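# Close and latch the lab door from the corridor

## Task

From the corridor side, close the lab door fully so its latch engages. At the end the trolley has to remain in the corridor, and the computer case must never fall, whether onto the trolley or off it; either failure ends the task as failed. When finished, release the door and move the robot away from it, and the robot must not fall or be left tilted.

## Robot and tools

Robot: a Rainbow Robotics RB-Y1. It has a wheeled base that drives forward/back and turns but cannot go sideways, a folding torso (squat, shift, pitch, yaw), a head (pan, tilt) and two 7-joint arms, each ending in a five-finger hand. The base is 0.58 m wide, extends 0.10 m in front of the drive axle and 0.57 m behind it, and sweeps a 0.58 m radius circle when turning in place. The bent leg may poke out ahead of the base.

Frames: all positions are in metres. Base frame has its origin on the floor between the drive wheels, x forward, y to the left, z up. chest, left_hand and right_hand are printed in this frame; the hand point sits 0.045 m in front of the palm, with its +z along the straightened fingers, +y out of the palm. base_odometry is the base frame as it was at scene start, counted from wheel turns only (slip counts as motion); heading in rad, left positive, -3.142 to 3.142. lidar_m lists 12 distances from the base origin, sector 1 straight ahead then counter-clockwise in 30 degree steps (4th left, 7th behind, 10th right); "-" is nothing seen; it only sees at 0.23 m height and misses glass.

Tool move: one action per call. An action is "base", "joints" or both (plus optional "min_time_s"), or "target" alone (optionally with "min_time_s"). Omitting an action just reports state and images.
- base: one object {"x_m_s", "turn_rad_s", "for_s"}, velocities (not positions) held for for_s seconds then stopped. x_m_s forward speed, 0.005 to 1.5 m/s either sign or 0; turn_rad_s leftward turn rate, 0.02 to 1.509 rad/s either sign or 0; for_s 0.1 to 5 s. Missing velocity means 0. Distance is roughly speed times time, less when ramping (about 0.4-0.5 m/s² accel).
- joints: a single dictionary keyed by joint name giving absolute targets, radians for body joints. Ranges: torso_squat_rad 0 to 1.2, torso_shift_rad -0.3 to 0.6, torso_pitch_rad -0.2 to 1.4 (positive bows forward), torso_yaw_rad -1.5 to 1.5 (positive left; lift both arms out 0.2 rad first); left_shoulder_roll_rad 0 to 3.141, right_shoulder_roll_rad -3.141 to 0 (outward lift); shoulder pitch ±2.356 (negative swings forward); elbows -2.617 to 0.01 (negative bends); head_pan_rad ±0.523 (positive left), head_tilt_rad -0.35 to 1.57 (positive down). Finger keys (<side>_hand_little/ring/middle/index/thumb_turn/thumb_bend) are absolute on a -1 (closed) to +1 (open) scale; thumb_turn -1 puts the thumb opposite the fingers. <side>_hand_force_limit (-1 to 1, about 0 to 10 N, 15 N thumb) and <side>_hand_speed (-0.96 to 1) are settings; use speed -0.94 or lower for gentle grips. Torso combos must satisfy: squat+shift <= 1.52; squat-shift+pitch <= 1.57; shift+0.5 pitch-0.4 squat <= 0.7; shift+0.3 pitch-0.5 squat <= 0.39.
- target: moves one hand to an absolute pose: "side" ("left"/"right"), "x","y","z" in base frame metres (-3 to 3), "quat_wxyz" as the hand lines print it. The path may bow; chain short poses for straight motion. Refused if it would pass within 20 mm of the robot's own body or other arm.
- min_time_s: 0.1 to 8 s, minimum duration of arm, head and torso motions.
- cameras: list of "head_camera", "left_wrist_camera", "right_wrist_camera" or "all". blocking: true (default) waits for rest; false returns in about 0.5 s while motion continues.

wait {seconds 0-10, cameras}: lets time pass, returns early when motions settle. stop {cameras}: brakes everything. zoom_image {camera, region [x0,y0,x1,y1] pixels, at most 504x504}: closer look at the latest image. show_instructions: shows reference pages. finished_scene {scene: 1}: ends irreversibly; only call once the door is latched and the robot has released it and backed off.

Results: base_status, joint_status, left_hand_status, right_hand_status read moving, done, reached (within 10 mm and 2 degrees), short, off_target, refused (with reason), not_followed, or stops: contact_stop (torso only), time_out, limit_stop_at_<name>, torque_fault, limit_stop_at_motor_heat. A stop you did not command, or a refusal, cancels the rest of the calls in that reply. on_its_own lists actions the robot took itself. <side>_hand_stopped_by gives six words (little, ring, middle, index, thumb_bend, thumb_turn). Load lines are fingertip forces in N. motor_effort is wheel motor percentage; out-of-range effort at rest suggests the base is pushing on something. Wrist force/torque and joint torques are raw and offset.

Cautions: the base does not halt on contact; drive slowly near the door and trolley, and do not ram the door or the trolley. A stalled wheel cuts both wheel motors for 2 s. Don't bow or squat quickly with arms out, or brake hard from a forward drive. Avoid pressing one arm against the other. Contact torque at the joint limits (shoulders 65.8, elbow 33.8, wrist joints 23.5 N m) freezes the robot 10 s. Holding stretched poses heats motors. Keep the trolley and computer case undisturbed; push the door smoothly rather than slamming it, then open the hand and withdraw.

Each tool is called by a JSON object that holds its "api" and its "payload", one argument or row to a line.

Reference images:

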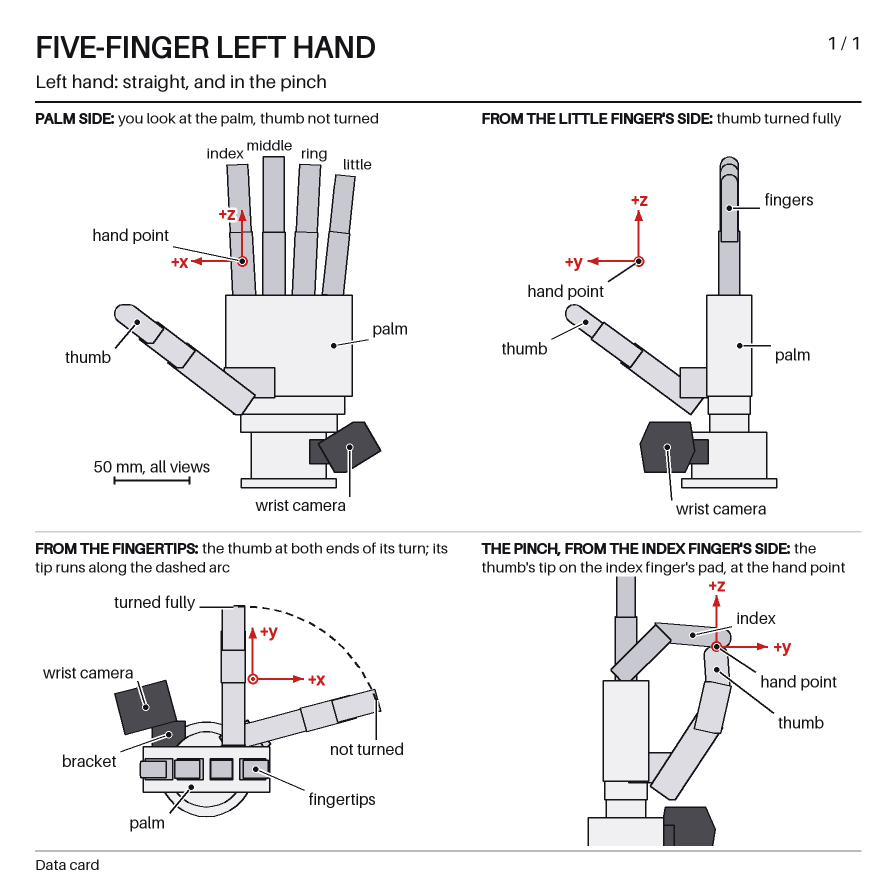

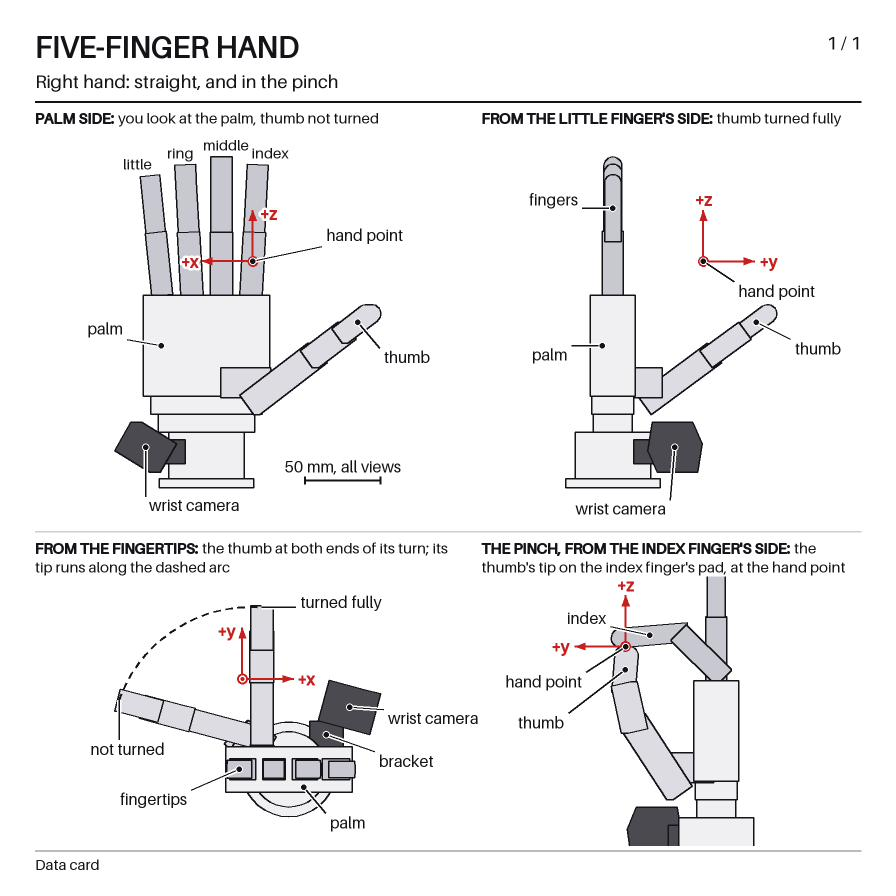

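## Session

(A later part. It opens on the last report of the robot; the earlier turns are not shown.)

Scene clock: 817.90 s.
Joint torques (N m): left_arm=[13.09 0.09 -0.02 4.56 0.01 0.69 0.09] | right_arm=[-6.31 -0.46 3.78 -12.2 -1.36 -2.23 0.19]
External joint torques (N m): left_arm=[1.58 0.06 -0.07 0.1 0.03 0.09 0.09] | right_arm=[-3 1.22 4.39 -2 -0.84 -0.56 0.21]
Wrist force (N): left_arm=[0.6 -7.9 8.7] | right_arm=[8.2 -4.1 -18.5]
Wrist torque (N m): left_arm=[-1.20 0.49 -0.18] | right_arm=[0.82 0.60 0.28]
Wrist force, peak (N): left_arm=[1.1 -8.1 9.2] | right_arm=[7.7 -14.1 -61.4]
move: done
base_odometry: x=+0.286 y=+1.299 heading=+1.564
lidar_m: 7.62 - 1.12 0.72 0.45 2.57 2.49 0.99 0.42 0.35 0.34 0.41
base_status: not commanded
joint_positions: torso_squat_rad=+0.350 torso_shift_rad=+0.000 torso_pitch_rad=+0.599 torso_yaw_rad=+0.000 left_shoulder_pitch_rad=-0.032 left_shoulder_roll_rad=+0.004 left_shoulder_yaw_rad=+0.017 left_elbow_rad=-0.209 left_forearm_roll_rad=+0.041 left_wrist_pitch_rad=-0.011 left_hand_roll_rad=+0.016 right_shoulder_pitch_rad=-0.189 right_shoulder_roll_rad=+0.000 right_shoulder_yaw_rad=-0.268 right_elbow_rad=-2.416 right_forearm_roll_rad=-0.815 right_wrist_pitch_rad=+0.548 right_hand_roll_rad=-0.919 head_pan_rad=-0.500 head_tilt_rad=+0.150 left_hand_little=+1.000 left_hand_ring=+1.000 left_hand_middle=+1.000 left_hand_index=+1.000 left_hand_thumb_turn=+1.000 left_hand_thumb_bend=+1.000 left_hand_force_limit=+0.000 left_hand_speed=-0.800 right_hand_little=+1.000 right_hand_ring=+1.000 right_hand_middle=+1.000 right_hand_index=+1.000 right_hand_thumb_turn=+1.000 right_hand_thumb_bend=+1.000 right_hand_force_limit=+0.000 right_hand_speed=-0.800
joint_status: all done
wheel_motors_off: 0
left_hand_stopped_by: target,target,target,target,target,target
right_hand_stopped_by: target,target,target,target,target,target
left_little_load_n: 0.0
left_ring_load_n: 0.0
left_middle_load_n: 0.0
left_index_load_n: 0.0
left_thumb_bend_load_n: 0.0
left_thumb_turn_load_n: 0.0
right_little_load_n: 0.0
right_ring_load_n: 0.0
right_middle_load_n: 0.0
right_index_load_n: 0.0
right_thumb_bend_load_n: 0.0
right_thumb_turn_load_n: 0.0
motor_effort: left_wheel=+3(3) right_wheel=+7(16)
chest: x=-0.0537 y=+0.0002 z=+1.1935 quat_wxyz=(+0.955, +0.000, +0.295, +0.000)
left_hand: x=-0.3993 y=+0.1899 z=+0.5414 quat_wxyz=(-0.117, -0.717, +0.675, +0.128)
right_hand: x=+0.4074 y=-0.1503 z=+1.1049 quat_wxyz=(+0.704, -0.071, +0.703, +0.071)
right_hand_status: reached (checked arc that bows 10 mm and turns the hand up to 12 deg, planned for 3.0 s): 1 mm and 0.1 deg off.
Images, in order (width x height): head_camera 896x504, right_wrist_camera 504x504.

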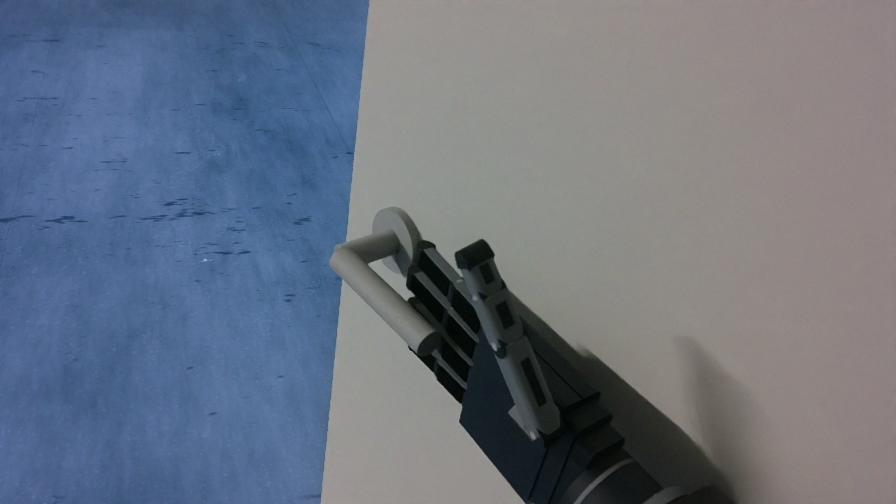

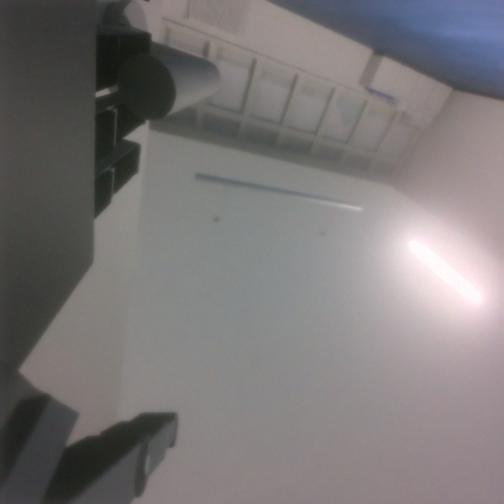

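{"api": "move", "payload": {
  "target": {"side": "right", "x": 0.385, "y": -0.154, "z": 1.105, "quat_wxyz": [0.7036, -0.0706, 0.7036, 0.0706]},
  "min_time_s": 1
}}

{"api": "move", "payload": {
  "base": {"x_m_s": -0.08, "for_s": 1.3},
  "joints": {"right_shoulder_pitch_rad": -0.475, "right_shoulder_roll_rad": -0.1, "right_shoulder_yaw_rad": -0.356, "right_elbow_rad": -2.168, "right_forearm_roll_rad": -0.769, "right_wrist_pitch_rad": 0.574, "right_hand_roll_rad": -0.984},
  "min_time_s": 1.6,
  "cameras": ["head_camera", "right_wrist_camera"]
}}

Scene clock: 830.63 s.
Joint torques (N m): left_arm=[12.55 0.03 0.12 5.1 -0.02 0.5 0.09] | right_arm=[0.47 -4.45 0.13 -11.02 -0.85 -1.65 0.2]
External joint torques (N m): left_arm=[1.03 0.01 0.07 0.63 0.01 -0.1 0.09] | right_arm=[2.2 -2.79 1.06 -0.78 -0.35 -0.01 0.22]
Wrist force (N): left_arm=[0.7 -8.1 8.5] | right_arm=[4.5 -0.5 1.1]
Wrist torque (N m): left_arm=[-1.23 0.48 -0.18] | right_arm=[-0.24 -0.19 0.20]
Wrist force, peak (N): left_arm=[0.9 -8.2 8.8] | right_arm=[8.4 -3.9 -18.8]
move: done
base_odometry: x=+0.286 y=+1.299 heading=+1.564
lidar_m: 7.62 - 1.12 0.72 0.44 2.57 2.49 0.99 0.41 0.34 0.34 0.40
base_status: not commanded
joint_positions: torso_squat_rad=+0.350 torso_shift_rad=+0.000 torso_pitch_rad=+0.600 torso_yaw_rad=+0.000 left_shoulder_pitch_rad=-0.032 left_shoulder_roll_rad=+0.004 left_shoulder_yaw_rad=+0.017 left_elbow_rad=-0.209 left_forearm_roll_rad=+0.041 left_wrist_pitch_rad=-0.011 left_hand_roll_rad=+0.016 right_shoulder_pitch_rad=-0.085 right_shoulder_roll_rad=-0.011 right_shoulder_yaw_rad=-0.250 right_elbow_rad=-2.473 right_forearm_roll_rad=-0.874 right_wrist_pitch_rad=+0.513 right_hand_roll_rad=-0.892 head_pan_rad=-0.500 head_tilt_rad=+0.150 left_hand_little=+1.000 left_hand_ring=+1.000 left_hand_middle=+1.000 left_hand_index=+1.000 left_hand_thumb_turn=+1.000 left_hand_thumb_bend=+1.000 left_hand_force_limit=+0.000 left_hand_speed=-0.800 right_hand_little=+1.000 right_hand_ring=+1.000 right_hand_middle=+1.000 right_hand_index=+1.000 right_hand_thumb_turn=+1.000 right_hand_thumb_bend=+1.000 right_hand_force_limit=+0.000 right_hand_speed=-0.800
joint_status: all done
wheel_motors_off: 0
left_hand_stopped_by: target,target,target,target,target,target
right_hand_stopped_by: target,target,target,target,target,target
left_little_load_n: 0.0
left_ring_load_n: 0.5
left_middle_load_n: 0.0
left_index_load_n: 0.0
left_thumb_bend_load_n: 0.0
left_thumb_turn_load_n: 0.0
right_little_load_n: 0.0
right_ring_load_n: 0.0
right_middle_load_n: 0.0
right_index_load_n: 0.0
right_thumb_bend_load_n: 0.0
right_thumb_turn_load_n: 0.0
motor_effort: left_wheel=+2(2) right_wheel=+1(9)
chest: x=-0.0534 y=+0.0003 z=+1.1935 quat_wxyz=(+0.955, +0.000, +0.295, +0.000)
left_hand: x=-0.3993 y=+0.1898 z=+0.5414 quat_wxyz=(-0.117, -0.717, +0.675, +0.128)
right_hand: x=+0.3855 y=-0.1539 z=+1.1049 quat_wxyz=(+0.703, -0.070, +0.704, +0.071)
right_hand_status: reached (checked arc that bows 4 mm and turns the hand up to 1 deg, planned for 1.0 s): 1 mm and 0.1 deg off.
pictures: none

Scene clock: 832.83 s.
Joint torques (N m): left_arm=[12.61 -0.24 0.54 5.26 -0.23 0.68 0.04] | right_arm=[-8.2 -6.14 -0.25 -11.09 -0.92 -1.57 -0.36]
External joint torques (N m): left_arm=[1.09 -0.26 0.49 0.79 -0.21 0.08 0.05] | right_arm=[-0.33 -2.01 0.71 -0.99 -0.44 0.17 -0.33]
Wrist force (N): left_arm=[0.7 -8.0 8.5] | right_arm=[4.9 -1.1 1.2]
Wrist torque (N m): left_arm=[-1.22 0.48 -0.19] | right_arm=[-0.33 -0.26 0.06]
Wrist force, peak (N): left_arm=[0.6 -8.1 8.7] | right_arm=[6.5 -8.0 2.4]
move: done
base_odometry: x=+0.285 y=+1.195 heading=+1.564
lidar_m: 7.73 - 0.78 0.42 0.42 2.45 2.37 0.90 0.46 0.38 0.38 0.45
base_status: done (sent for 1.3 of 1.3 s)
joint_positions: torso_squat_rad=+0.350 torso_shift_rad=+0.000 torso_pitch_rad=+0.600 torso_yaw_rad=+0.000 left_shoulder_pitch_rad=-0.032 left_shoulder_roll_rad=+0.004 left_shoulder_yaw_rad=+0.017 left_elbow_rad=-0.210 left_forearm_roll_rad=+0.041 left_wrist_pitch_rad=-0.011 left_hand_roll_rad=+0.016 right_shoulder_pitch_rad=-0.475 right_shoulder_roll_rad=-0.100 right_shoulder_yaw_rad=-0.356 right_elbow_rad=-2.168 right_forearm_roll_rad=-0.769 right_wrist_pitch_rad=+0.574 right_hand_roll_rad=-0.984 head_pan_rad=-0.500 head_tilt_rad=+0.150 left_hand_little=+1.000 left_hand_ring=+1.000 left_hand_middle=+1.000 left_hand_index=+1.000 left_hand_thumb_turn=+1.000 left_hand_thumb_bend=+1.000 left_hand_force_limit=+0.000 left_hand_speed=-0.800 right_hand_little=+1.000 right_hand_ring=+1.000 right_hand_middle=+1.000 right_hand_index=+1.000 right_hand_thumb_turn=+1.000 right_hand_thumb_bend=+1.000 right_hand_force_limit=+0.000 right_hand_speed=-0.800
joint_status: all done
wheel_motors_off: 0
left_hand_stopped_by: target,target,target,target,target,target
right_hand_stopped_by: target,target,target,target,target,target
left_little_load_n: 0.0
left_ring_load_n: 0.0
left_middle_load_n: 0.0
left_index_load_n: 0.0
left_thumb_bend_load_n: 0.0
left_thumb_turn_load_n: 0.0
right_little_load_n: 0.0
right_ring_load_n: 0.0
right_middle_load_n: 0.0
right_index_load_n: 0.0
right_thumb_bend_load_n: 0.0
right_thumb_turn_load_n: -0.5
motor_effort: left_wheel=+1(25) right_wheel=+1(19)
chest: x=-0.0534 y=+0.0004 z=+1.1935 quat_wxyz=(+0.955, +0.000, +0.295, +0.000)
left_hand: x=-0.3994 y=+0.1898 z=+0.5415 quat_wxyz=(-0.117, -0.717, +0.675, +0.128)
right_hand: x=+0.4820 y=-0.1673 z=+1.1023 quat_wxyz=(+0.704, -0.070, +0.703, +0.070)
Images, in order (width x height): head_camera 896x504, right_wrist_camera 504x504.

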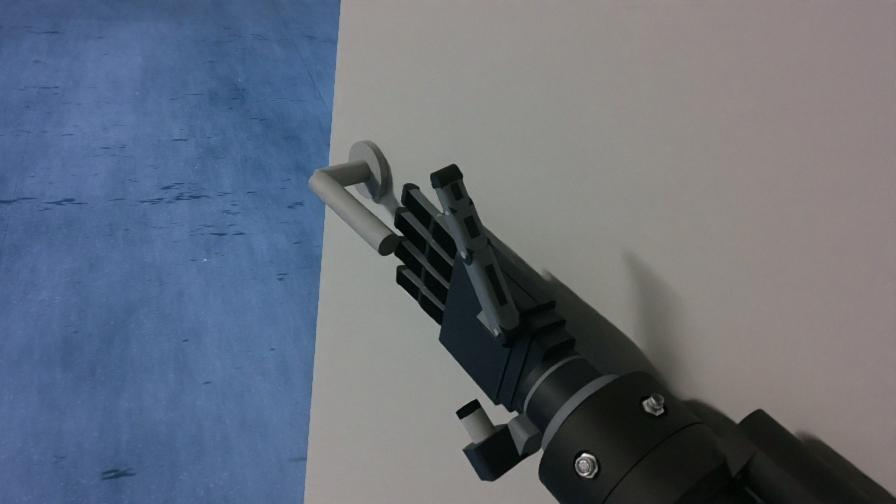

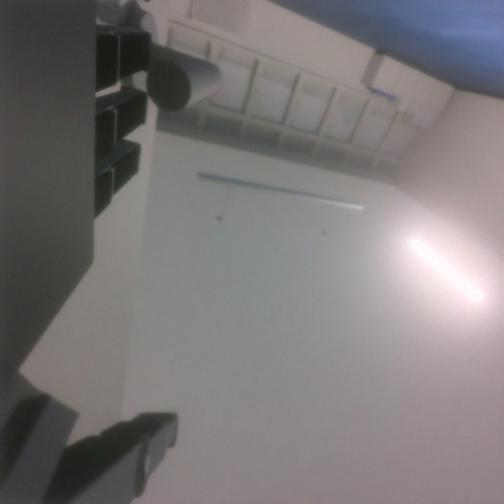

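{"api": "move", "payload": {
  "target": {"side": "right", "x": 0.482, "y": -0.183, "z": 1.105, "quat_wxyz": [0.7036, -0.0706, 0.7036, 0.0706]},
  "min_time_s": 1
}}

{"api": "move", "payload": {
  "target": {"side": "right", "x": 0.53, "y": -0.172, "z": 1.105, "quat_wxyz": [0.7036, -0.0706, 0.7036, 0.0706]},
  "min_time_s": 1.5,
  "cameras": ["head_camera", "right_wrist_camera"]
}}

Scene clock: 838.57 s.
Joint torques (N m): left_arm=[12.92 0.13 0.22 5.25 -0.22 0.53 -0.13] | right_arm=[-7.59 -11.69 -0.73 -13.02 -4.41 1.24 -0.72]
External joint torques (N m): left_arm=[1.39 0.12 0.17 0.77 -0.2 -0.07 -0.13] | right_arm=[0.1 -6.63 0.75 -3.02 -3.93 3 -0.7]
Wrist force (N): left_arm=[0.8 -8.3 8.4] | right_arm=[8.9 -21.8 -3.7]
Wrist torque (N m): left_arm=[-1.25 0.46 -0.17] | right_arm=[1.23 0.29 -0.53]
Wrist force, peak (N): left_arm=[0.7 -8.1 9.0] | right_arm=[10.0 -24.9 2.5]
move: done
base_odometry: x=+0.285 y=+1.195 heading=+1.564
lidar_m: 7.73 - 0.76 0.42 0.42 2.46 2.38 0.90 0.44 0.38 0.38 0.47
base_status: not commanded
joint_positions: torso_squat_rad=+0.350 torso_shift_rad=+0.000 torso_pitch_rad=+0.600 torso_yaw_rad=+0.000 left_shoulder_pitch_rad=-0.032 left_shoulder_roll_rad=+0.004 left_shoulder_yaw_rad=+0.017 left_elbow_rad=-0.210 left_forearm_roll_rad=+0.041 left_wrist_pitch_rad=-0.011 left_hand_roll_rad=+0.016 right_shoulder_pitch_rad=-0.471 right_shoulder_roll_rad=-0.143 right_shoulder_yaw_rad=-0.387 right_elbow_rad=-2.162 right_forearm_roll_rad=-0.812 right_wrist_pitch_rad=+0.580 right_hand_roll_rad=-0.994 head_pan_rad=-0.500 head_tilt_rad=+0.150 left_hand_little=+1.000 left_hand_ring=+1.000 left_hand_middle=+1.000 left_hand_index=+1.000 left_hand_thumb_turn=+1.000 left_hand_thumb_bend=+1.000 left_hand_force_limit=+0.000 left_hand_speed=-0.800 right_hand_little=+1.000 right_hand_ring=+1.000 right_hand_middle=+1.000 right_hand_index=+1.000 right_hand_thumb_turn=+1.000 right_hand_thumb_bend=+1.000 right_hand_force_limit=+0.000 right_hand_speed=-0.800
joint_status: all done
wheel_motors_off: 0
left_hand_stopped_by: target,target,target,target,target,target
right_hand_stopped_by: target,target,target,target,target,target
left_little_load_n: 0.0
left_ring_load_n: 0.0
left_middle_load_n: 0.0
left_index_load_n: -0.5
left_thumb_bend_load_n: 0.0
left_thumb_turn_load_n: 0.0
right_little_load_n: 0.0
right_ring_load_n: 1.5
right_middle_load_n: 0.0
right_index_load_n: 0.0
right_thumb_bend_load_n: 0.0
right_thumb_turn_load_n: 0.0
motor_effort: left_wheel=+1(2) right_wheel=+0(3)
chest: x=-0.0532 y=+0.0006 z=+1.1934 quat_wxyz=(+0.955, +0.000, +0.296, +0.000)
left_hand: x=-0.3994 y=+0.1899 z=+0.5415 quat_wxyz=(-0.117, -0.717, +0.675, +0.128)
right_hand: x=+0.4823 y=-0.1827 z=+1.1051 quat_wxyz=(+0.703, -0.069, +0.704, +0.069)
right_hand_status: reached (checked arc that bows 0 mm and turns the hand up to 0 deg, planned for 1.0 s): 0 mm and 0.2 deg off.
pictures: none

Scene clock: 840.40 s.
Joint torques (N m): left_arm=[12.72 -0.71 -0.29 4.85 -0.03 0.42 0.05] | right_arm=[-33.79 -16.25 18.69 -14.57 -8.54 5.11 -0.71]
External joint torques (N m): left_arm=[1.21 -0.73 -0.34 0.39 -0.01 -0.18 0.06] | right_arm=[-23.11 -10.56 19.74 -4.46 -8.08 6.87 -0.69]
Wrist force (N): left_arm=[0.6 -7.8 8.5] | right_arm=[12.1 -59.0 -50.5]
Wrist torque (N m): left_arm=[-1.19 0.49 -0.20] | right_arm=[3.61 1.80 -1.53]
Wrist force, peak (N): left_arm=[0.9 -8.2 8.8] | right_arm=[12.1 -59.0 -50.5]
move: done
base_odometry: x=+0.285 y=+1.195 heading=+1.563
lidar_m: 7.73 - 0.78 0.43 0.42 2.45 2.39 0.91 0.46 0.38 0.39 0.47
base_status: not commanded
joint_positions: torso_squat_rad=+0.350 torso_shift_rad=-0.001 torso_pitch_rad=+0.599 torso_yaw_rad=-0.001 left_shoulder_pitch_rad=-0.032 left_shoulder_roll_rad=+0.004 left_shoulder_yaw_rad=+0.017 left_elbow_rad=-0.210 left_forearm_roll_rad=+0.041 left_wrist_pitch_rad=-0.011 left_hand_roll_rad=+0.016 right_shoulder_pitch_rad=-0.633 right_shoulder_roll_rad=-0.158 right_shoulder_yaw_rad=-0.386 right_elbow_rad=-1.996 right_forearm_roll_rad=-0.749 right_wrist_pitch_rad=+0.567 right_hand_roll_rad=-0.997 head_pan_rad=-0.500 head_tilt_rad=+0.150 left_hand_little=+1.000 left_hand_ring=+1.000 left_hand_middle=+1.000 left_hand_index=+1.000 left_hand_thumb_turn=+1.000 left_hand_thumb_bend=+1.000 left_hand_force_limit=+0.000 left_hand_speed=-0.800 right_hand_little=+1.000 right_hand_ring=+1.000 right_hand_middle=+1.000 right_hand_index=+1.000 right_hand_thumb_turn=+1.000 right_hand_thumb_bend=+1.000 right_hand_force_limit=+0.000 right_hand_speed=-0.800
joint_status: all done
wheel_motors_off: 0
left_hand_stopped_by: target,target,target,target,target,target
right_hand_stopped_by: target,target,target,target,target,target
left_little_load_n: 0.0
left_ring_load_n: 0.0
left_middle_load_n: 0.0
left_index_load_n: 0.0
left_thumb_bend_load_n: 0.0
left_thumb_turn_load_n: 0.0
right_little_load_n: 0.0
right_ring_load_n: 1.0
right_middle_load_n: 0.0
right_index_load_n: 0.0
right_thumb_bend_load_n: 0.5
right_thumb_turn_load_n: 0.0
motor_effort: left_wheel=-5(7) right_wheel=+25(27)
chest: x=-0.0540 y=+0.0003 z=+1.1935 quat_wxyz=(+0.955, +0.000, +0.295, -0.001)
left_hand: x=-0.3994 y=+0.1901 z=+0.5413 quat_wxyz=(-0.117, -0.717, +0.675, +0.128)
right_hand: x=+0.5282 y=-0.1770 z=+1.1024 quat_wxyz=(+0.702, -0.067, +0.706, +0.067)
right_hand_status: reached (checked arc that bows 2 mm and turns the hand up to 1 deg, planned for 1.5 s): 6 mm and 0.7 deg off.
Images, in order (width x height): head_camera 896x504, right_wrist_camera 504x504.

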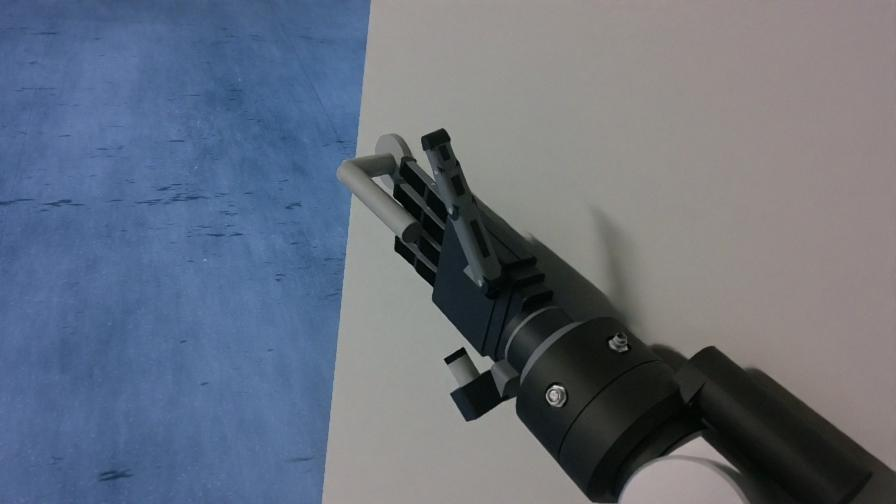

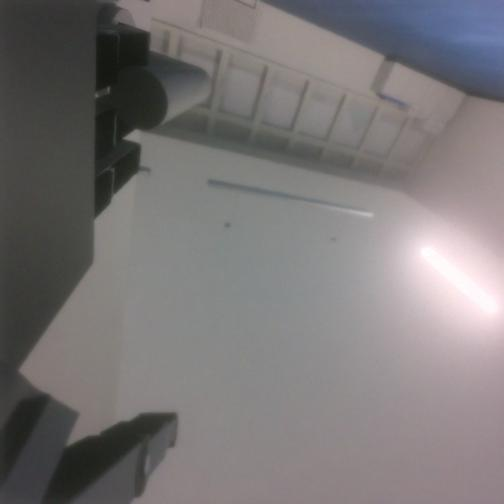

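{"api": "move", "payload": {
  "joints": {"right_shoulder_roll_rad": -0.05, "right_elbow_rad": -2.06},
  "min_time_s": 1.5,
  "cameras": ["head_camera", "right_wrist_camera"]
}}

Scene clock: 869.03 s.
Joint torques (N m): left_arm=[12.58 -0.36 0.48 5.09 0.07 0.61 -0.08] | right_arm=[-10.78 -5.36 -0.77 -10.38 -0.9 -1.49 -0.32]
External joint torques (N m): left_arm=[1.05 -0.37 0.43 0.62 0.1 0.01 -0.08] | right_arm=[-0.15 -1.55 -0.89 -0.3 -0.34 0.16 -0.3]
Wrist force (N): left_arm=[0.6 -7.9 8.4] | right_arm=[4.4 -0.7 2.2]
Wrist torque (N m): left_arm=[-1.21 0.46 -0.19] | right_arm=[0.10 -0.24 0.00]
Wrist force, peak (N): left_arm=[1.0 -8.3 8.8] | right_arm=[12.7 -58.7 -50.9]
move: done
base_odometry: x=+0.285 y=+1.195 heading=+1.564
lidar_m: 7.73 - 0.77 0.42 0.42 2.46 2.38 0.90 0.45 0.38 0.37 0.44
base_status: not commanded
joint_positions: torso_squat_rad=+0.350 torso_shift_rad=+0.000 torso_pitch_rad=+0.600 torso_yaw_rad=+0.000 left_shoulder_pitch_rad=-0.032 left_shoulder_roll_rad=+0.004 left_shoulder_yaw_rad=+0.017 left_elbow_rad=-0.210 left_forearm_roll_rad=+0.041 left_wrist_pitch_rad=-0.011 left_hand_roll_rad=+0.016 right_shoulder_pitch_rad=-0.639 right_shoulder_roll_rad=-0.050 right_shoulder_yaw_rad=-0.381 right_elbow_rad=-2.060 right_forearm_roll_rad=-0.751 right_wrist_pitch_rad=+0.569 right_hand_roll_rad=-0.997 head_pan_rad=-0.500 head_tilt_rad=+0.150 left_hand_little=+1.000 left_hand_ring=+1.000 left_hand_middle=+1.000 left_hand_index=+1.000 left_hand_thumb_turn=+1.000 left_hand_thumb_bend=+1.000 left_hand_force_limit=+0.000 left_hand_speed=-0.800 right_hand_little=+1.000 right_hand_ring=+1.000 right_hand_middle=+1.000 right_hand_index=+1.000 right_hand_thumb_turn=+1.000 right_hand_thumb_bend=+1.000 right_hand_force_limit=+0.000 right_hand_speed=-0.800
joint_status: all done
wheel_motors_off: 0
left_hand_stopped_by: target,target,target,target,target,target
right_hand_stopped_by: target,target,target,target,target,target
left_little_load_n: 0.0
left_ring_load_n: 0.0
left_middle_load_n: 0.0
left_index_load_n: 0.0
left_thumb_bend_load_n: 0.0
left_thumb_turn_load_n: 0.0
right_little_load_n: 0.0
right_ring_load_n: 0.0
right_middle_load_n: 0.0
right_index_load_n: 0.0
right_thumb_bend_load_n: 0.0
right_thumb_turn_load_n: 0.0
motor_effort: left_wheel=-2(6) right_wheel=+2(27)
chest: x=-0.0534 y=+0.0005 z=+1.1934 quat_wxyz=(+0.955, +0.000, +0.295, +0.000)
left_hand: x=-0.3995 y=+0.1898 z=+0.5414 quat_wxyz=(-0.117, -0.717, +0.675, +0.128)
right_hand: x=+0.5175 y=-0.1536 z=+1.1294 quat_wxyz=(+0.720, -0.039, +0.685, +0.104)
Images, in order (width x height): head_camera 896x504, right_wrist_camera 504x504.

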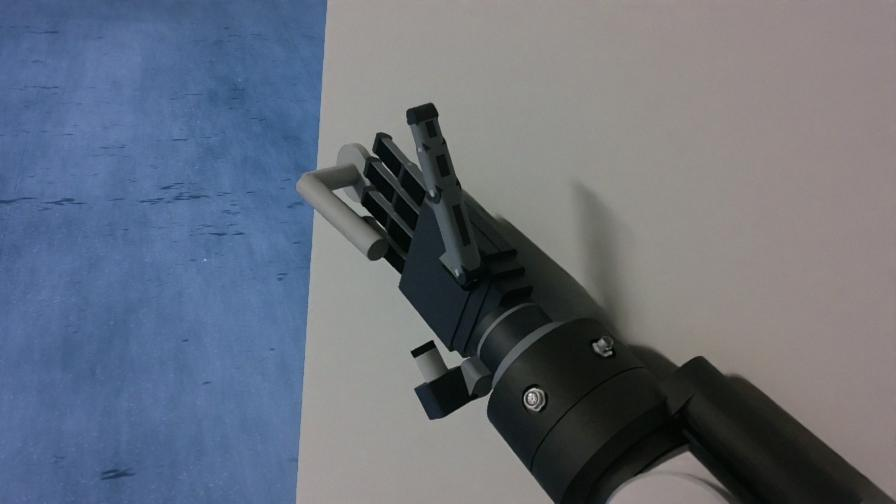

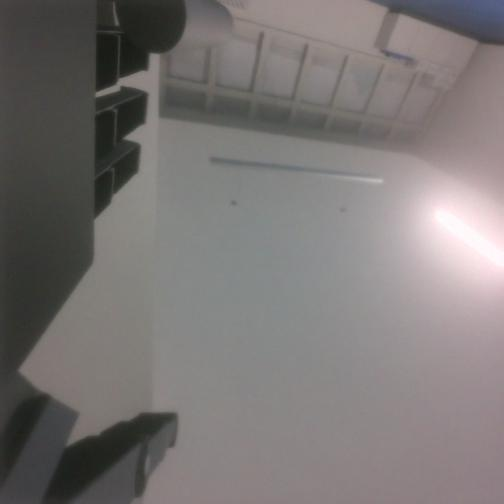

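{"api": "move", "payload": {
  "base": {"x_m_s": -0.08, "for_s": 1.25},
  "joints": {"right_shoulder_pitch_rad": -0.861, "right_shoulder_roll_rad": 0.0, "right_shoulder_yaw_rad": -0.515, "right_elbow_rad": -1.835, "right_forearm_roll_rad": -0.854, "right_wrist_pitch_rad": 0.718, "right_hand_roll_rad": -0.679},
  "min_time_s": 1.5,
  "cameras": ["head_camera", "right_wrist_camera"]
}}

Scene clock: 884.57 s.
Joint torques (N m): left_arm=[12.24 -0.38 0.44 5.17 -0.12 0.49 0.05] | right_arm=[-13.5 -6.07 1.66 -9.3 -9.24 4.5 -0.13]
External joint torques (N m): left_arm=[0.71 -0.37 0.39 0.7 -0.1 -0.11 0.05] | right_arm=[0.63 -1.86 -0.07 0.69 -8.28 5.82 -0.11]
Wrist force (N): left_arm=[0.7 -7.7 8.6] | right_arm=[15.6 -40.3 9.9]
Wrist torque (N m): left_arm=[-1.19 0.44 -0.19] | right_arm=[2.03 0.03 -0.71]
Wrist force, peak (N): left_arm=[0.9 -8.2 8.7] | right_arm=[15.9 -41.4 10.4]
move: done
base_odometry: x=+0.284 y=+1.094 heading=+1.564
lidar_m: 0.75 - 0.78 0.39 0.43 2.35 2.27 0.81 0.51 0.39 0.39 0.45
base_status: done (sent for 1.27 of 1.27 s)
joint_positions: torso_squat_rad=+0.350 torso_shift_rad=+0.000 torso_pitch_rad=+0.600 torso_yaw_rad=+0.000 left_shoulder_pitch_rad=-0.032 left_shoulder_roll_rad=+0.004 left_shoulder_yaw_rad=+0.017 left_elbow_rad=-0.210 left_forearm_roll_rad=+0.041 left_wrist_pitch_rad=-0.011 left_hand_roll_rad=+0.016 right_shoulder_pitch_rad=-0.861 right_shoulder_roll_rad=+0.000 right_shoulder_yaw_rad=-0.515 right_elbow_rad=-1.835 right_forearm_roll_rad=-0.852 right_wrist_pitch_rad=+0.717 right_hand_roll_rad=-0.679 head_pan_rad=-0.500 head_tilt_rad=+0.150 left_hand_little=+1.000 left_hand_ring=+1.000 left_hand_middle=+1.000 left_hand_index=+1.000 left_hand_thumb_turn=+1.000 left_hand_thumb_bend=+1.000 left_hand_force_limit=+0.000 left_hand_speed=-0.800 right_hand_little=+1.000 right_hand_ring=+1.000 right_hand_middle=+1.000 right_hand_index=+1.000 right_hand_thumb_turn=+1.000 right_hand_thumb_bend=+1.000 right_hand_force_limit=+0.000 right_hand_speed=-0.800
joint_status: all done
wheel_motors_off: 0
left_hand_stopped_by: target,target,target,target,target,target
right_hand_stopped_by: target,target,target,target,target,target
left_little_load_n: 0.0
left_ring_load_n: 0.0
left_middle_load_n: 0.0
left_index_load_n: 0.0
left_thumb_bend_load_n: -0.5
left_thumb_turn_load_n: 0.0
right_little_load_n: 0.0
right_ring_load_n: 3.0
right_middle_load_n: 0.0
right_index_load_n: 0.0
right_thumb_bend_load_n: 0.0
right_thumb_turn_load_n: 0.0
motor_effort: left_wheel=+5(29) right_wheel=+1(13)
chest: x=-0.0534 y=+0.0010 z=+1.1934 quat_wxyz=(+0.955, +0.000, +0.295, +0.000)
left_hand: x=-0.3995 y=+0.1898 z=+0.5413 quat_wxyz=(-0.117, -0.717, +0.675, +0.128)
right_hand: x=+0.5591 y=-0.1245 z=+1.1051 quat_wxyz=(+0.700, -0.105, +0.699, +0.104)
Images, in order (width x height): head_camera 896x504, right_wrist_camera 504x504.

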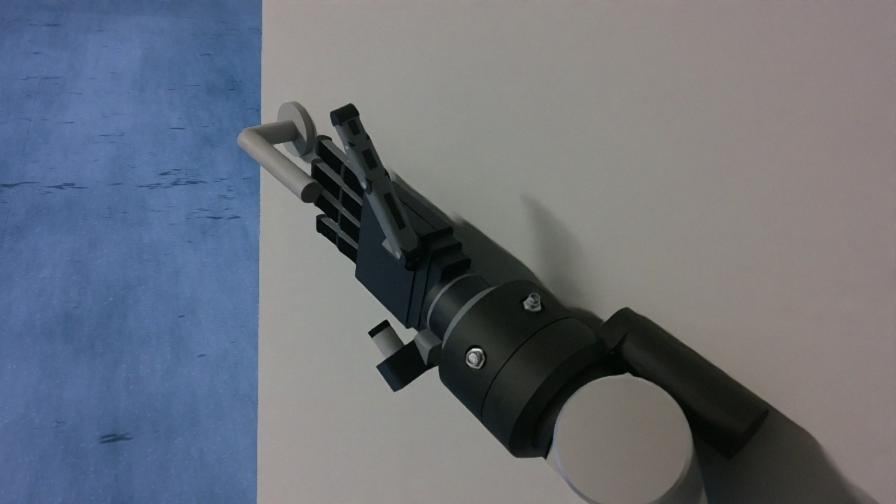

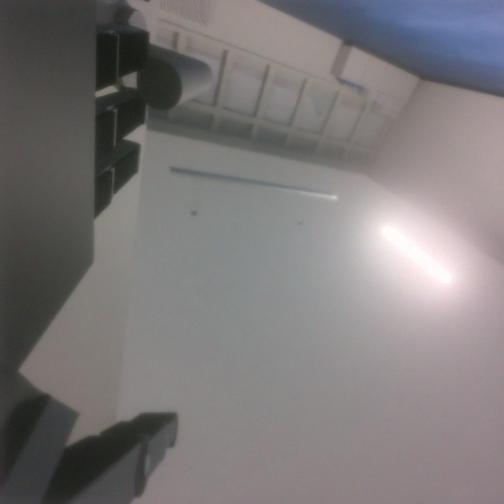

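{"api": "move", "payload": {
  "target": {"side": "right", "x": 0.552, "y": -0.128, "z": 1.105, "quat_wxyz": [0.7062, -0.0353, 0.7062, 0.0353]},
  "min_time_s": 1.5,
  "cameras": ["head_camera", "right_wrist_camera"]
}}

Scene clock: 893.57 s.
Joint torques (N m): left_arm=[12.97 -0.34 -0.07 5.41 -0.09 0.88 0.15] | right_arm=[-9.31 -3.7 2.09 -11.26 -0.45 -1.85 -0.22]
External joint torques (N m): left_arm=[1.44 -0.36 -0.12 0.93 -0.06 0.29 0.15] | right_arm=[3.03 -1.33 1.1 -1.05 -0.25 0.09 -0.2]
Wrist force (N): left_arm=[0.6 -7.9 8.3] | right_arm=[4.4 3.4 1.2]
Wrist torque (N m): left_arm=[-1.18 0.47 -0.18] | right_arm=[0.42 -0.18 0.19]
Wrist force, peak (N): left_arm=[0.9 -8.1 8.9] | right_arm=[15.8 -40.9 10.5]
move: done
base_odometry: x=+0.284 y=+1.094 heading=+1.564
lidar_m: 0.75 - 0.78 0.39 0.43 2.36 2.27 0.82 0.50 0.39 0.39 0.45
base_status: not commanded
joint_positions: torso_squat_rad=+0.350 torso_shift_rad=+0.000 torso_pitch_rad=+0.600 torso_yaw_rad=+0.000 left_shoulder_pitch_rad=-0.032 left_shoulder_roll_rad=+0.004 left_shoulder_yaw_rad=+0.017 left_elbow_rad=-0.210 left_forearm_roll_rad=+0.041 left_wrist_pitch_rad=-0.011 left_hand_roll_rad=+0.016 right_shoulder_pitch_rad=-0.716 right_shoulder_roll_rad=+0.000 right_shoulder_yaw_rad=-0.281 right_elbow_rad=-1.969 right_forearm_roll_rad=-0.335 right_wrist_pitch_rad=+0.491 right_hand_roll_rad=-1.191 head_pan_rad=-0.500 head_tilt_rad=+0.150 left_hand_little=+1.000 left_hand_ring=+1.000 left_hand_middle=+1.000 left_hand_index=+1.000 left_hand_thumb_turn=+1.000 left_hand_thumb_bend=+1.000 left_hand_force_limit=+0.000 left_hand_speed=-0.800 right_hand_little=+1.000 right_hand_ring=+1.000 right_hand_middle=+1.000 right_hand_index=+1.000 right_hand_thumb_turn=+1.000 right_hand_thumb_bend=+1.000 right_hand_force_limit=+0.000 right_hand_speed=-0.800
joint_status: all done
wheel_motors_off: 0
left_hand_stopped_by: target,target,target,target,target,target
right_hand_stopped_by: target,target,target,target,target,target
left_little_load_n: 0.0
left_ring_load_n: 0.0
left_middle_load_n: 0.0
left_index_load_n: 0.0
left_thumb_bend_load_n: 0.0
left_thumb_turn_load_n: 0.0
right_little_load_n: 0.0
right_ring_load_n: 0.0
right_middle_load_n: -0.5
right_index_load_n: 0.0
right_thumb_bend_load_n: 0.0
right_thumb_turn_load_n: 0.0
motor_effort: left_wheel=+3(5) right_wheel=+0(3)
chest: x=-0.0532 y=+0.0006 z=+1.1934 quat_wxyz=(+0.955, +0.000, +0.296, +0.000)
left_hand: x=-0.3994 y=+0.1898 z=+0.5415 quat_wxyz=(-0.117, -0.717, +0.675, +0.128)
right_hand: x=+0.5522 y=-0.1292 z=+1.1052 quat_wxyz=(+0.708, -0.037, +0.704, +0.038)
right_hand_status: reached (checked arc that bows 13 mm and turns the hand up to 11 deg, planned for 1.5 s): 1 mm and 0.5 deg off.
Images, in order (width x height): head_camera 896x504, right_wrist_camera 504x504.

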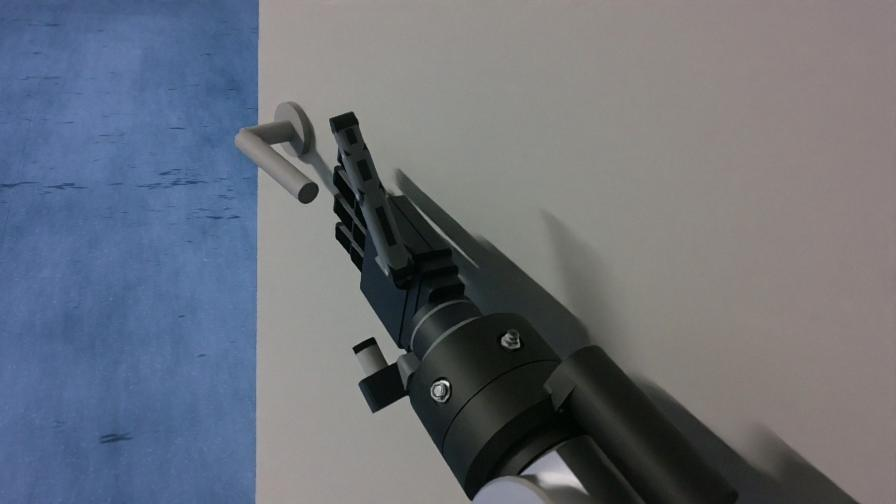

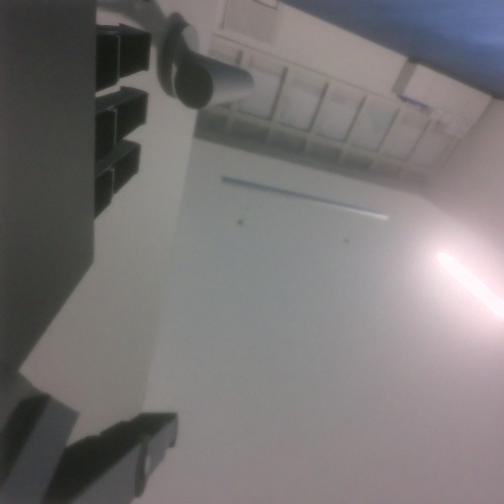

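{"api": "move", "payload": {
  "target": {"side": "right", "x": 0.552, "y": -0.134, "z": 1.105, "quat_wxyz": [0.7062, -0.0353, 0.7062, 0.0353]},
  "min_time_s": 0.7
}}

{"api": "move", "payload": {
  "target": {"side": "right", "x": 0.614, "y": -0.128, "z": 1.105, "quat_wxyz": [0.7062, -0.0353, 0.7062, 0.0353]},
  "min_time_s": 1.5,
  "cameras": ["head_camera", "right_wrist_camera"]
}}

Scene clock: 901.50 s.
Joint torques (N m): left_arm=[12.2 -0.47 0.09 5.28 0.17 0.78 0.18] | right_arm=[-9.3 -5.35 -1.37 -11.17 -0.1 -1.57 -0.46]
External joint torques (N m): left_arm=[0.67 -0.48 0.04 0.81 0.19 0.18 0.18] | right_arm=[2.98 -2.87 -2.35 -0.96 0.11 0.38 -0.44]
Wrist force (N): left_arm=[0.8 -7.9 8.5] | right_arm=[4.2 3.6 1.7]
Wrist torque (N m): left_arm=[-1.19 0.44 -0.18] | right_arm=[0.39 -0.16 0.15]
Wrist force, peak (N): left_arm=[0.9 -8.1 9.0] | right_arm=[4.6 4.0 1.6]
move: done
base_odometry: x=+0.284 y=+1.094 heading=+1.564
lidar_m: 0.75 - 0.78 0.40 0.43 2.34 2.27 0.82 0.51 0.40 0.40 0.45
base_status: not commanded
joint_positions: torso_squat_rad=+0.350 torso_shift_rad=+0.000 torso_pitch_rad=+0.600 torso_yaw_rad=+0.000 left_shoulder_pitch_rad=-0.032 left_shoulder_roll_rad=+0.004 left_shoulder_yaw_rad=+0.017 left_elbow_rad=-0.210 left_forearm_roll_rad=+0.041 left_wrist_pitch_rad=-0.011 left_hand_roll_rad=+0.016 right_shoulder_pitch_rad=-0.715 right_shoulder_roll_rad=-0.001 right_shoulder_yaw_rad=-0.290 right_elbow_rad=-1.976 right_forearm_roll_rad=-0.333 right_wrist_pitch_rad=+0.503 right_hand_roll_rad=-1.195 head_pan_rad=-0.500 head_tilt_rad=+0.150 left_hand_little=+1.000 left_hand_ring=+1.000 left_hand_middle=+1.000 left_hand_index=+1.000 left_hand_thumb_turn=+1.000 left_hand_thumb_bend=+1.000 left_hand_force_limit=+0.000 left_hand_speed=-0.800 right_hand_little=+1.000 right_hand_ring=+1.000 right_hand_middle=+1.000 right_hand_index=+1.000 right_hand_thumb_turn=+1.000 right_hand_thumb_bend=+1.000 right_hand_force_limit=+0.000 right_hand_speed=-0.800
joint_status: all done
wheel_motors_off: 0
left_hand_stopped_by: target,target,target,target,target,target
right_hand_stopped_by: target,target,target,target,target,target
left_little_load_n: 0.0
left_ring_load_n: 0.0
left_middle_load_n: 0.0
left_index_load_n: 0.0
left_thumb_bend_load_n: 0.0
left_thumb_turn_load_n: 0.0
right_little_load_n: 0.0
right_ring_load_n: 0.0
right_middle_load_n: 0.0
right_index_load_n: 0.0
right_thumb_bend_load_n: 0.0
right_thumb_turn_load_n: 0.0
motor_effort: left_wheel=+3(4) right_wheel=-2(3)
chest: x=-0.0532 y=+0.0006 z=+1.1934 quat_wxyz=(+0.955, +0.000, +0.296, +0.000)
left_hand: x=-0.3994 y=+0.1898 z=+0.5415 quat_wxyz=(-0.117, -0.717, +0.675, +0.128)
right_hand: x=+0.5520 y=-0.1336 z=+1.1052 quat_wxyz=(+0.706, -0.035, +0.706, +0.036)
right_hand_status: reached (checked arc that bows 0 mm and turns the hand up to 0 deg, planned for 0.7 s): 0 mm and 0.1 deg off.
pictures: none

Scene clock: 903.33 s.
Joint torques (N m): left_arm=[12.85 -0.28 0.46 5 -0.06 0.55 0.03] | right_arm=[-15.14 -6.48 -0.7 -10.56 -0.23 -2.15 0.13]
External joint torques (N m): left_arm=[1.33 -0.29 0.4 0.52 -0.03 -0.05 0.03] | right_arm=[0.94 -2.37 -1.76 -0.2 -0.07 -0.2 0.15]
Wrist force (N): left_arm=[0.8 -8.0 8.6] | right_arm=[4.5 2.8 1.6]
Wrist torque (N m): left_arm=[-1.24 0.46 -0.17] | right_arm=[0.25 -0.21 0.32]
Wrist force, peak (N): left_arm=[0.7 -8.0 8.8] | right_arm=[5.0 3.2 1.9]
move: done
base_odometry: x=+0.284 y=+1.094 heading=+1.564
lidar_m: 0.75 - 0.79 0.40 0.44 2.35 2.28 0.83 0.51 0.39 0.40 0.45
base_status: not commanded
joint_positions: torso_squat_rad=+0.350 torso_shift_rad=+0.000 torso_pitch_rad=+0.600 torso_yaw_rad=+0.000 left_shoulder_pitch_rad=-0.032 left_shoulder_roll_rad=+0.004 left_shoulder_yaw_rad=+0.017 left_elbow_rad=-0.210 left_forearm_roll_rad=+0.041 left_wrist_pitch_rad=-0.011 left_hand_roll_rad=+0.016 right_shoulder_pitch_rad=-0.928 right_shoulder_roll_rad=-0.058 right_shoulder_yaw_rad=-0.332 right_elbow_rad=-1.697 right_forearm_roll_rad=-0.321 right_wrist_pitch_rad=+0.432 right_hand_roll_rad=-1.192 head_pan_rad=-0.500 head_tilt_rad=+0.150 left_hand_little=+1.000 left_hand_ring=+1.000 left_hand_middle=+1.000 left_hand_index=+1.000 left_hand_thumb_turn=+1.000 left_hand_thumb_bend=+1.000 left_hand_force_limit=+0.000 left_hand_speed=-0.800 right_hand_little=+1.000 right_hand_ring=+1.000 right_hand_middle=+1.000 right_hand_index=+1.000 right_hand_thumb_turn=+1.000 right_hand_thumb_bend=+1.000 right_hand_force_limit=+0.000 right_hand_speed=-0.800
joint_status: all done
wheel_motors_off: 0
left_hand_stopped_by: target,target,target,target,target,target
right_hand_stopped_by: target,target,target,target,target,target
left_little_load_n: 0.0
left_ring_load_n: 0.0
left_middle_load_n: 0.0
left_index_load_n: 0.0
left_thumb_bend_load_n: 0.0
left_thumb_turn_load_n: 0.0
right_little_load_n: 0.0
right_ring_load_n: 0.0
right_middle_load_n: -0.5
right_index_load_n: 0.0
right_thumb_bend_load_n: -0.5
right_thumb_turn_load_n: -0.5
motor_effort: left_wheel=+3(4) right_wheel=+1(3)
chest: x=-0.0532 y=+0.0005 z=+1.1934 quat_wxyz=(+0.955, +0.000, +0.296, +0.000)
left_hand: x=-0.3994 y=+0.1898 z=+0.5415 quat_wxyz=(-0.117, -0.717, +0.675, +0.128)
right_hand: x=+0.6139 y=-0.1277 z=+1.1049 quat_wxyz=(+0.706, -0.035, +0.706, +0.035)
right_hand_status: reached (checked arc that bows 10 mm and turns the hand up to 1 deg, planned for 1.5 s): 0 mm and 0.0 deg off.
Images, in order (width x height): head_camera 896x504, right_wrist_camera 504x504.

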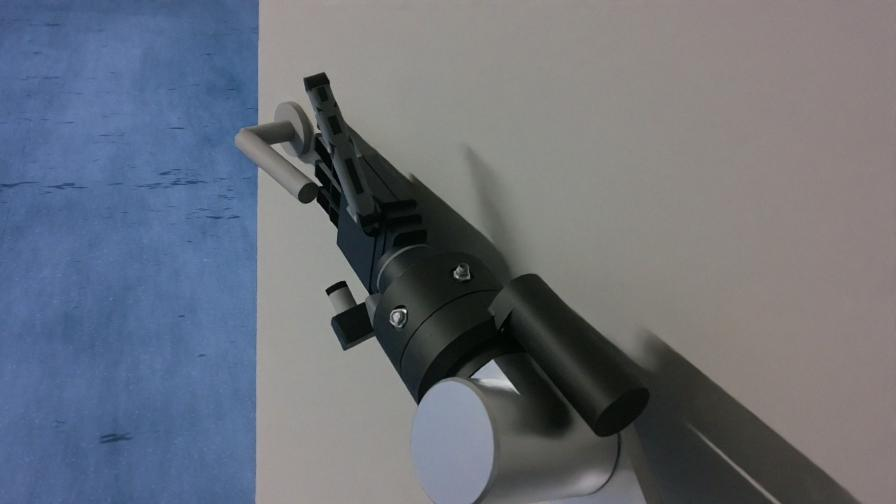

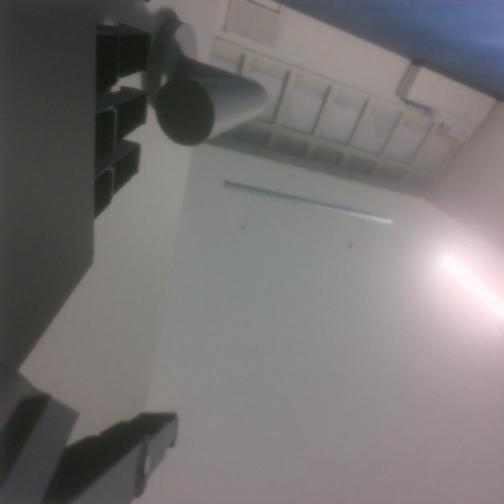

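{"api": "move", "payload": {
  "target": {"side": "right", "x": 0.527, "y": -0.011, "z": 1.105, "quat_wxyz": [0.699, -0.1057, 0.699, 0.1057]},
  "min_time_s": 2.5
}}

{"api": "move", "payload": {
  "target": {"side": "right", "x": 0.4185, "y": 0.086, "z": 1.105, "quat_wxyz": [0.6851, -0.1749, 0.6851, 0.1749]},
  "min_time_s": 2.5,
  "cameras": ["head_camera", "right_wrist_camera"]
}}

Scene clock: 912.27 s.
Joint torques (N m): left_arm=[12.34 -0.13 -0.05 5.23 -0.09 0.68 0.06] | right_arm=[-10.04 1.12 2.36 -11.24 -0.16 -1.75 -0.34]
External joint torques (N m): left_arm=[0.81 -0.14 -0.1 0.76 -0.07 0.08 0.06] | right_arm=[2.77 0.78 1.57 -1.01 -0.05 0.26 -0.32]
Wrist force (N): left_arm=[0.7 -8.1 8.6] | right_arm=[5.0 2.9 1.4]
Wrist torque (N m): left_arm=[-1.25 0.46 -0.17] | right_arm=[0.30 -0.26 0.21]
Wrist force, peak (N): left_arm=[0.9 -7.9 9.1] | right_arm=[11.2 -10.2 -23.3]
move: done
base_odometry: x=+0.284 y=+1.094 heading=+1.564
lidar_m: 0.51 - 0.78 0.40 0.43 2.36 2.28 0.82 0.50 0.37 0.34 0.36
base_status: not commanded
joint_positions: torso_squat_rad=+0.350 torso_shift_rad=+0.000 torso_pitch_rad=+0.600 torso_yaw_rad=+0.000 left_shoulder_pitch_rad=-0.032 left_shoulder_roll_rad=+0.004 left_shoulder_yaw_rad=+0.017 left_elbow_rad=-0.210 left_forearm_roll_rad=+0.041 left_wrist_pitch_rad=-0.011 left_hand_roll_rad=+0.016 right_shoulder_pitch_rad=-0.719 right_shoulder_roll_rad=+0.000 right_shoulder_yaw_rad=-0.043 right_elbow_rad=-1.949 right_forearm_roll_rad=-0.247 right_wrist_pitch_rad=+0.479 right_hand_roll_rad=-1.286 head_pan_rad=-0.500 head_tilt_rad=+0.150 left_hand_little=+1.000 left_hand_ring=+1.000 left_hand_middle=+1.000 left_hand_index=+1.000 left_hand_thumb_turn=+1.000 left_hand_thumb_bend=+1.000 left_hand_force_limit=+0.000 left_hand_speed=-0.800 right_hand_little=+1.000 right_hand_ring=+1.000 right_hand_middle=+1.000 right_hand_index=+1.000 right_hand_thumb_turn=+1.000 right_hand_thumb_bend=+1.000 right_hand_force_limit=+0.000 right_hand_speed=-0.800
joint_status: all done
wheel_motors_off: 0
left_hand_stopped_by: target,target,target,target,target,target
right_hand_stopped_by: target,target,target,target,target,target
left_little_load_n: 0.0
left_ring_load_n: 0.0
left_middle_load_n: 0.0
left_index_load_n: 0.0
left_thumb_bend_load_n: 0.0
left_thumb_turn_load_n: 0.0
right_little_load_n: 0.0
right_ring_load_n: 0.0
right_middle_load_n: 0.0
right_index_load_n: 0.0
right_thumb_bend_load_n: 0.0
right_thumb_turn_load_n: 0.0
motor_effort: left_wheel=+4(7) right_wheel=-2(4)
chest: x=-0.0533 y=+0.0005 z=+1.1934 quat_wxyz=(+0.955, +0.000, +0.295, +0.000)
left_hand: x=-0.3995 y=+0.1898 z=+0.5415 quat_wxyz=(-0.117, -0.717, +0.675, +0.128)
right_hand: x=+0.5271 y=-0.0114 z=+1.1054 quat_wxyz=(+0.700, -0.107, +0.698, +0.107)
right_hand_status: reached (checked arc that bows 7 mm and turns the hand up to 12 deg, planned for 2.5 s): 1 mm and 0.2 deg off.
pictures: none

Scene clock: 915.10 s.
Joint torques (N m): left_arm=[12.96 -0.48 0.19 5.26 -0.01 0.72 0.19] | right_arm=[-6.23 4.36 2.22 -11.17 -0.1 -1.89 -0.21]
External joint torques (N m): left_arm=[1.43 -0.49 0.14 0.79 0.01 0.13 0.2] | right_arm=[2.63 0.56 1.18 -1.01 -0.05 0.15 -0.19]
Wrist force (N): left_arm=[1.0 -8.2 8.7] | right_arm=[4.8 2.8 1.3]
Wrist torque (N m): left_arm=[-1.25 0.41 -0.16] | right_arm=[0.30 -0.26 0.18]
Wrist force, peak (N): left_arm=[0.9 -8.2 8.8] | right_arm=[7.0 14.4 -4.7]
move: done
base_odometry: x=+0.284 y=+1.094 heading=+1.564
lidar_m: 0.35 - 0.78 0.40 0.43 2.35 2.28 0.83 0.50 0.32 0.28 0.29
base_status: not commanded
joint_positions: torso_squat_rad=+0.350 torso_shift_rad=+0.000 torso_pitch_rad=+0.600 torso_yaw_rad=+0.000 left_shoulder_pitch_rad=-0.032 left_shoulder_roll_rad=+0.004 left_shoulder_yaw_rad=+0.017 left_elbow_rad=-0.210 left_forearm_roll_rad=+0.041 left_wrist_pitch_rad=-0.011 left_hand_roll_rad=+0.016 right_shoulder_pitch_rad=-0.501 right_shoulder_roll_rad=+0.000 right_shoulder_yaw_rad=+0.282 right_elbow_rad=-2.155 right_forearm_roll_rad=-0.137 right_wrist_pitch_rad=+0.490 right_hand_roll_rad=-1.358 head_pan_rad=-0.500 head_tilt_rad=+0.150 left_hand_little=+1.000 left_hand_ring=+1.000 left_hand_middle=+1.000 left_hand_index=+1.000 left_hand_thumb_turn=+1.000 left_hand_thumb_bend=+1.000 left_hand_force_limit=+0.000 left_hand_speed=-0.800 right_hand_little=+1.000 right_hand_ring=+1.000 right_hand_middle=+1.000 right_hand_index=+1.000 right_hand_thumb_turn=+1.000 right_hand_thumb_bend=+1.000 right_hand_force_limit=+0.000 right_hand_speed=-0.800
joint_status: all done
wheel_motors_off: 0
left_hand_stopped_by: target,target,target,target,target,target
right_hand_stopped_by: target,target,target,target,target,target
left_little_load_n: 0.0
left_ring_load_n: 0.0
left_middle_load_n: 0.5
left_index_load_n: 0.0
left_thumb_bend_load_n: 0.0
left_thumb_turn_load_n: 0.0
right_little_load_n: 0.0
right_ring_load_n: 0.0
right_middle_load_n: 0.0
right_index_load_n: 0.0
right_thumb_bend_load_n: 0.0
right_thumb_turn_load_n: 0.0
motor_effort: left_wheel=+4(9) right_wheel=-1(3)
chest: x=-0.0533 y=+0.0005 z=+1.1934 quat_wxyz=(+0.955, +0.000, +0.296, +0.000)
left_hand: x=-0.3994 y=+0.1898 z=+0.5415 quat_wxyz=(-0.117, -0.717, +0.675, +0.128)
right_hand: x=+0.4187 y=+0.0857 z=+1.1052 quat_wxyz=(+0.686, -0.176, +0.684, +0.176)
right_hand_status: reached (checked arc that bows 8 mm and turns the hand up to 11 deg, planned for 2.5 s): 0 mm and 0.2 deg off.
Images, in order (width x height): head_camera 896x504, right_wrist_camera 504x504.

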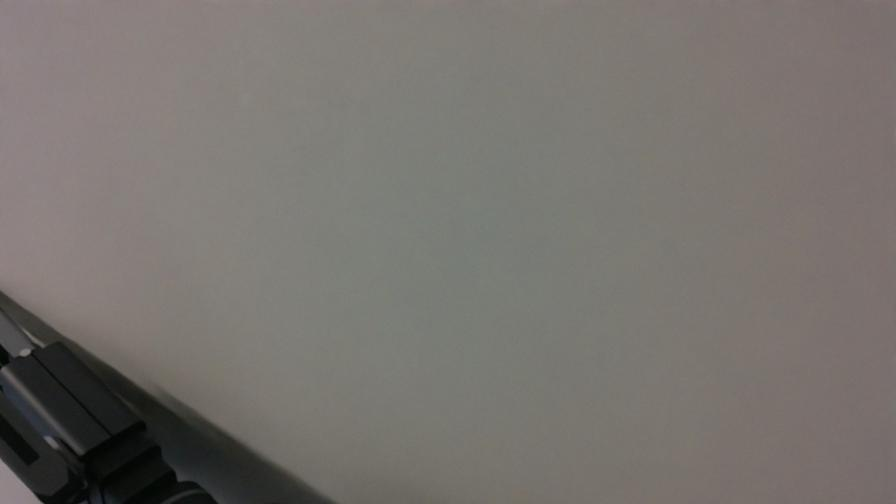

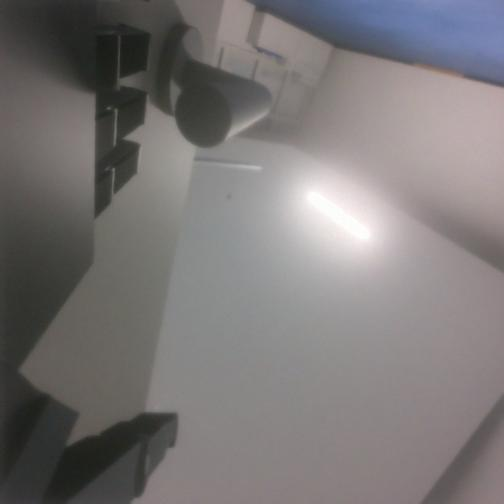

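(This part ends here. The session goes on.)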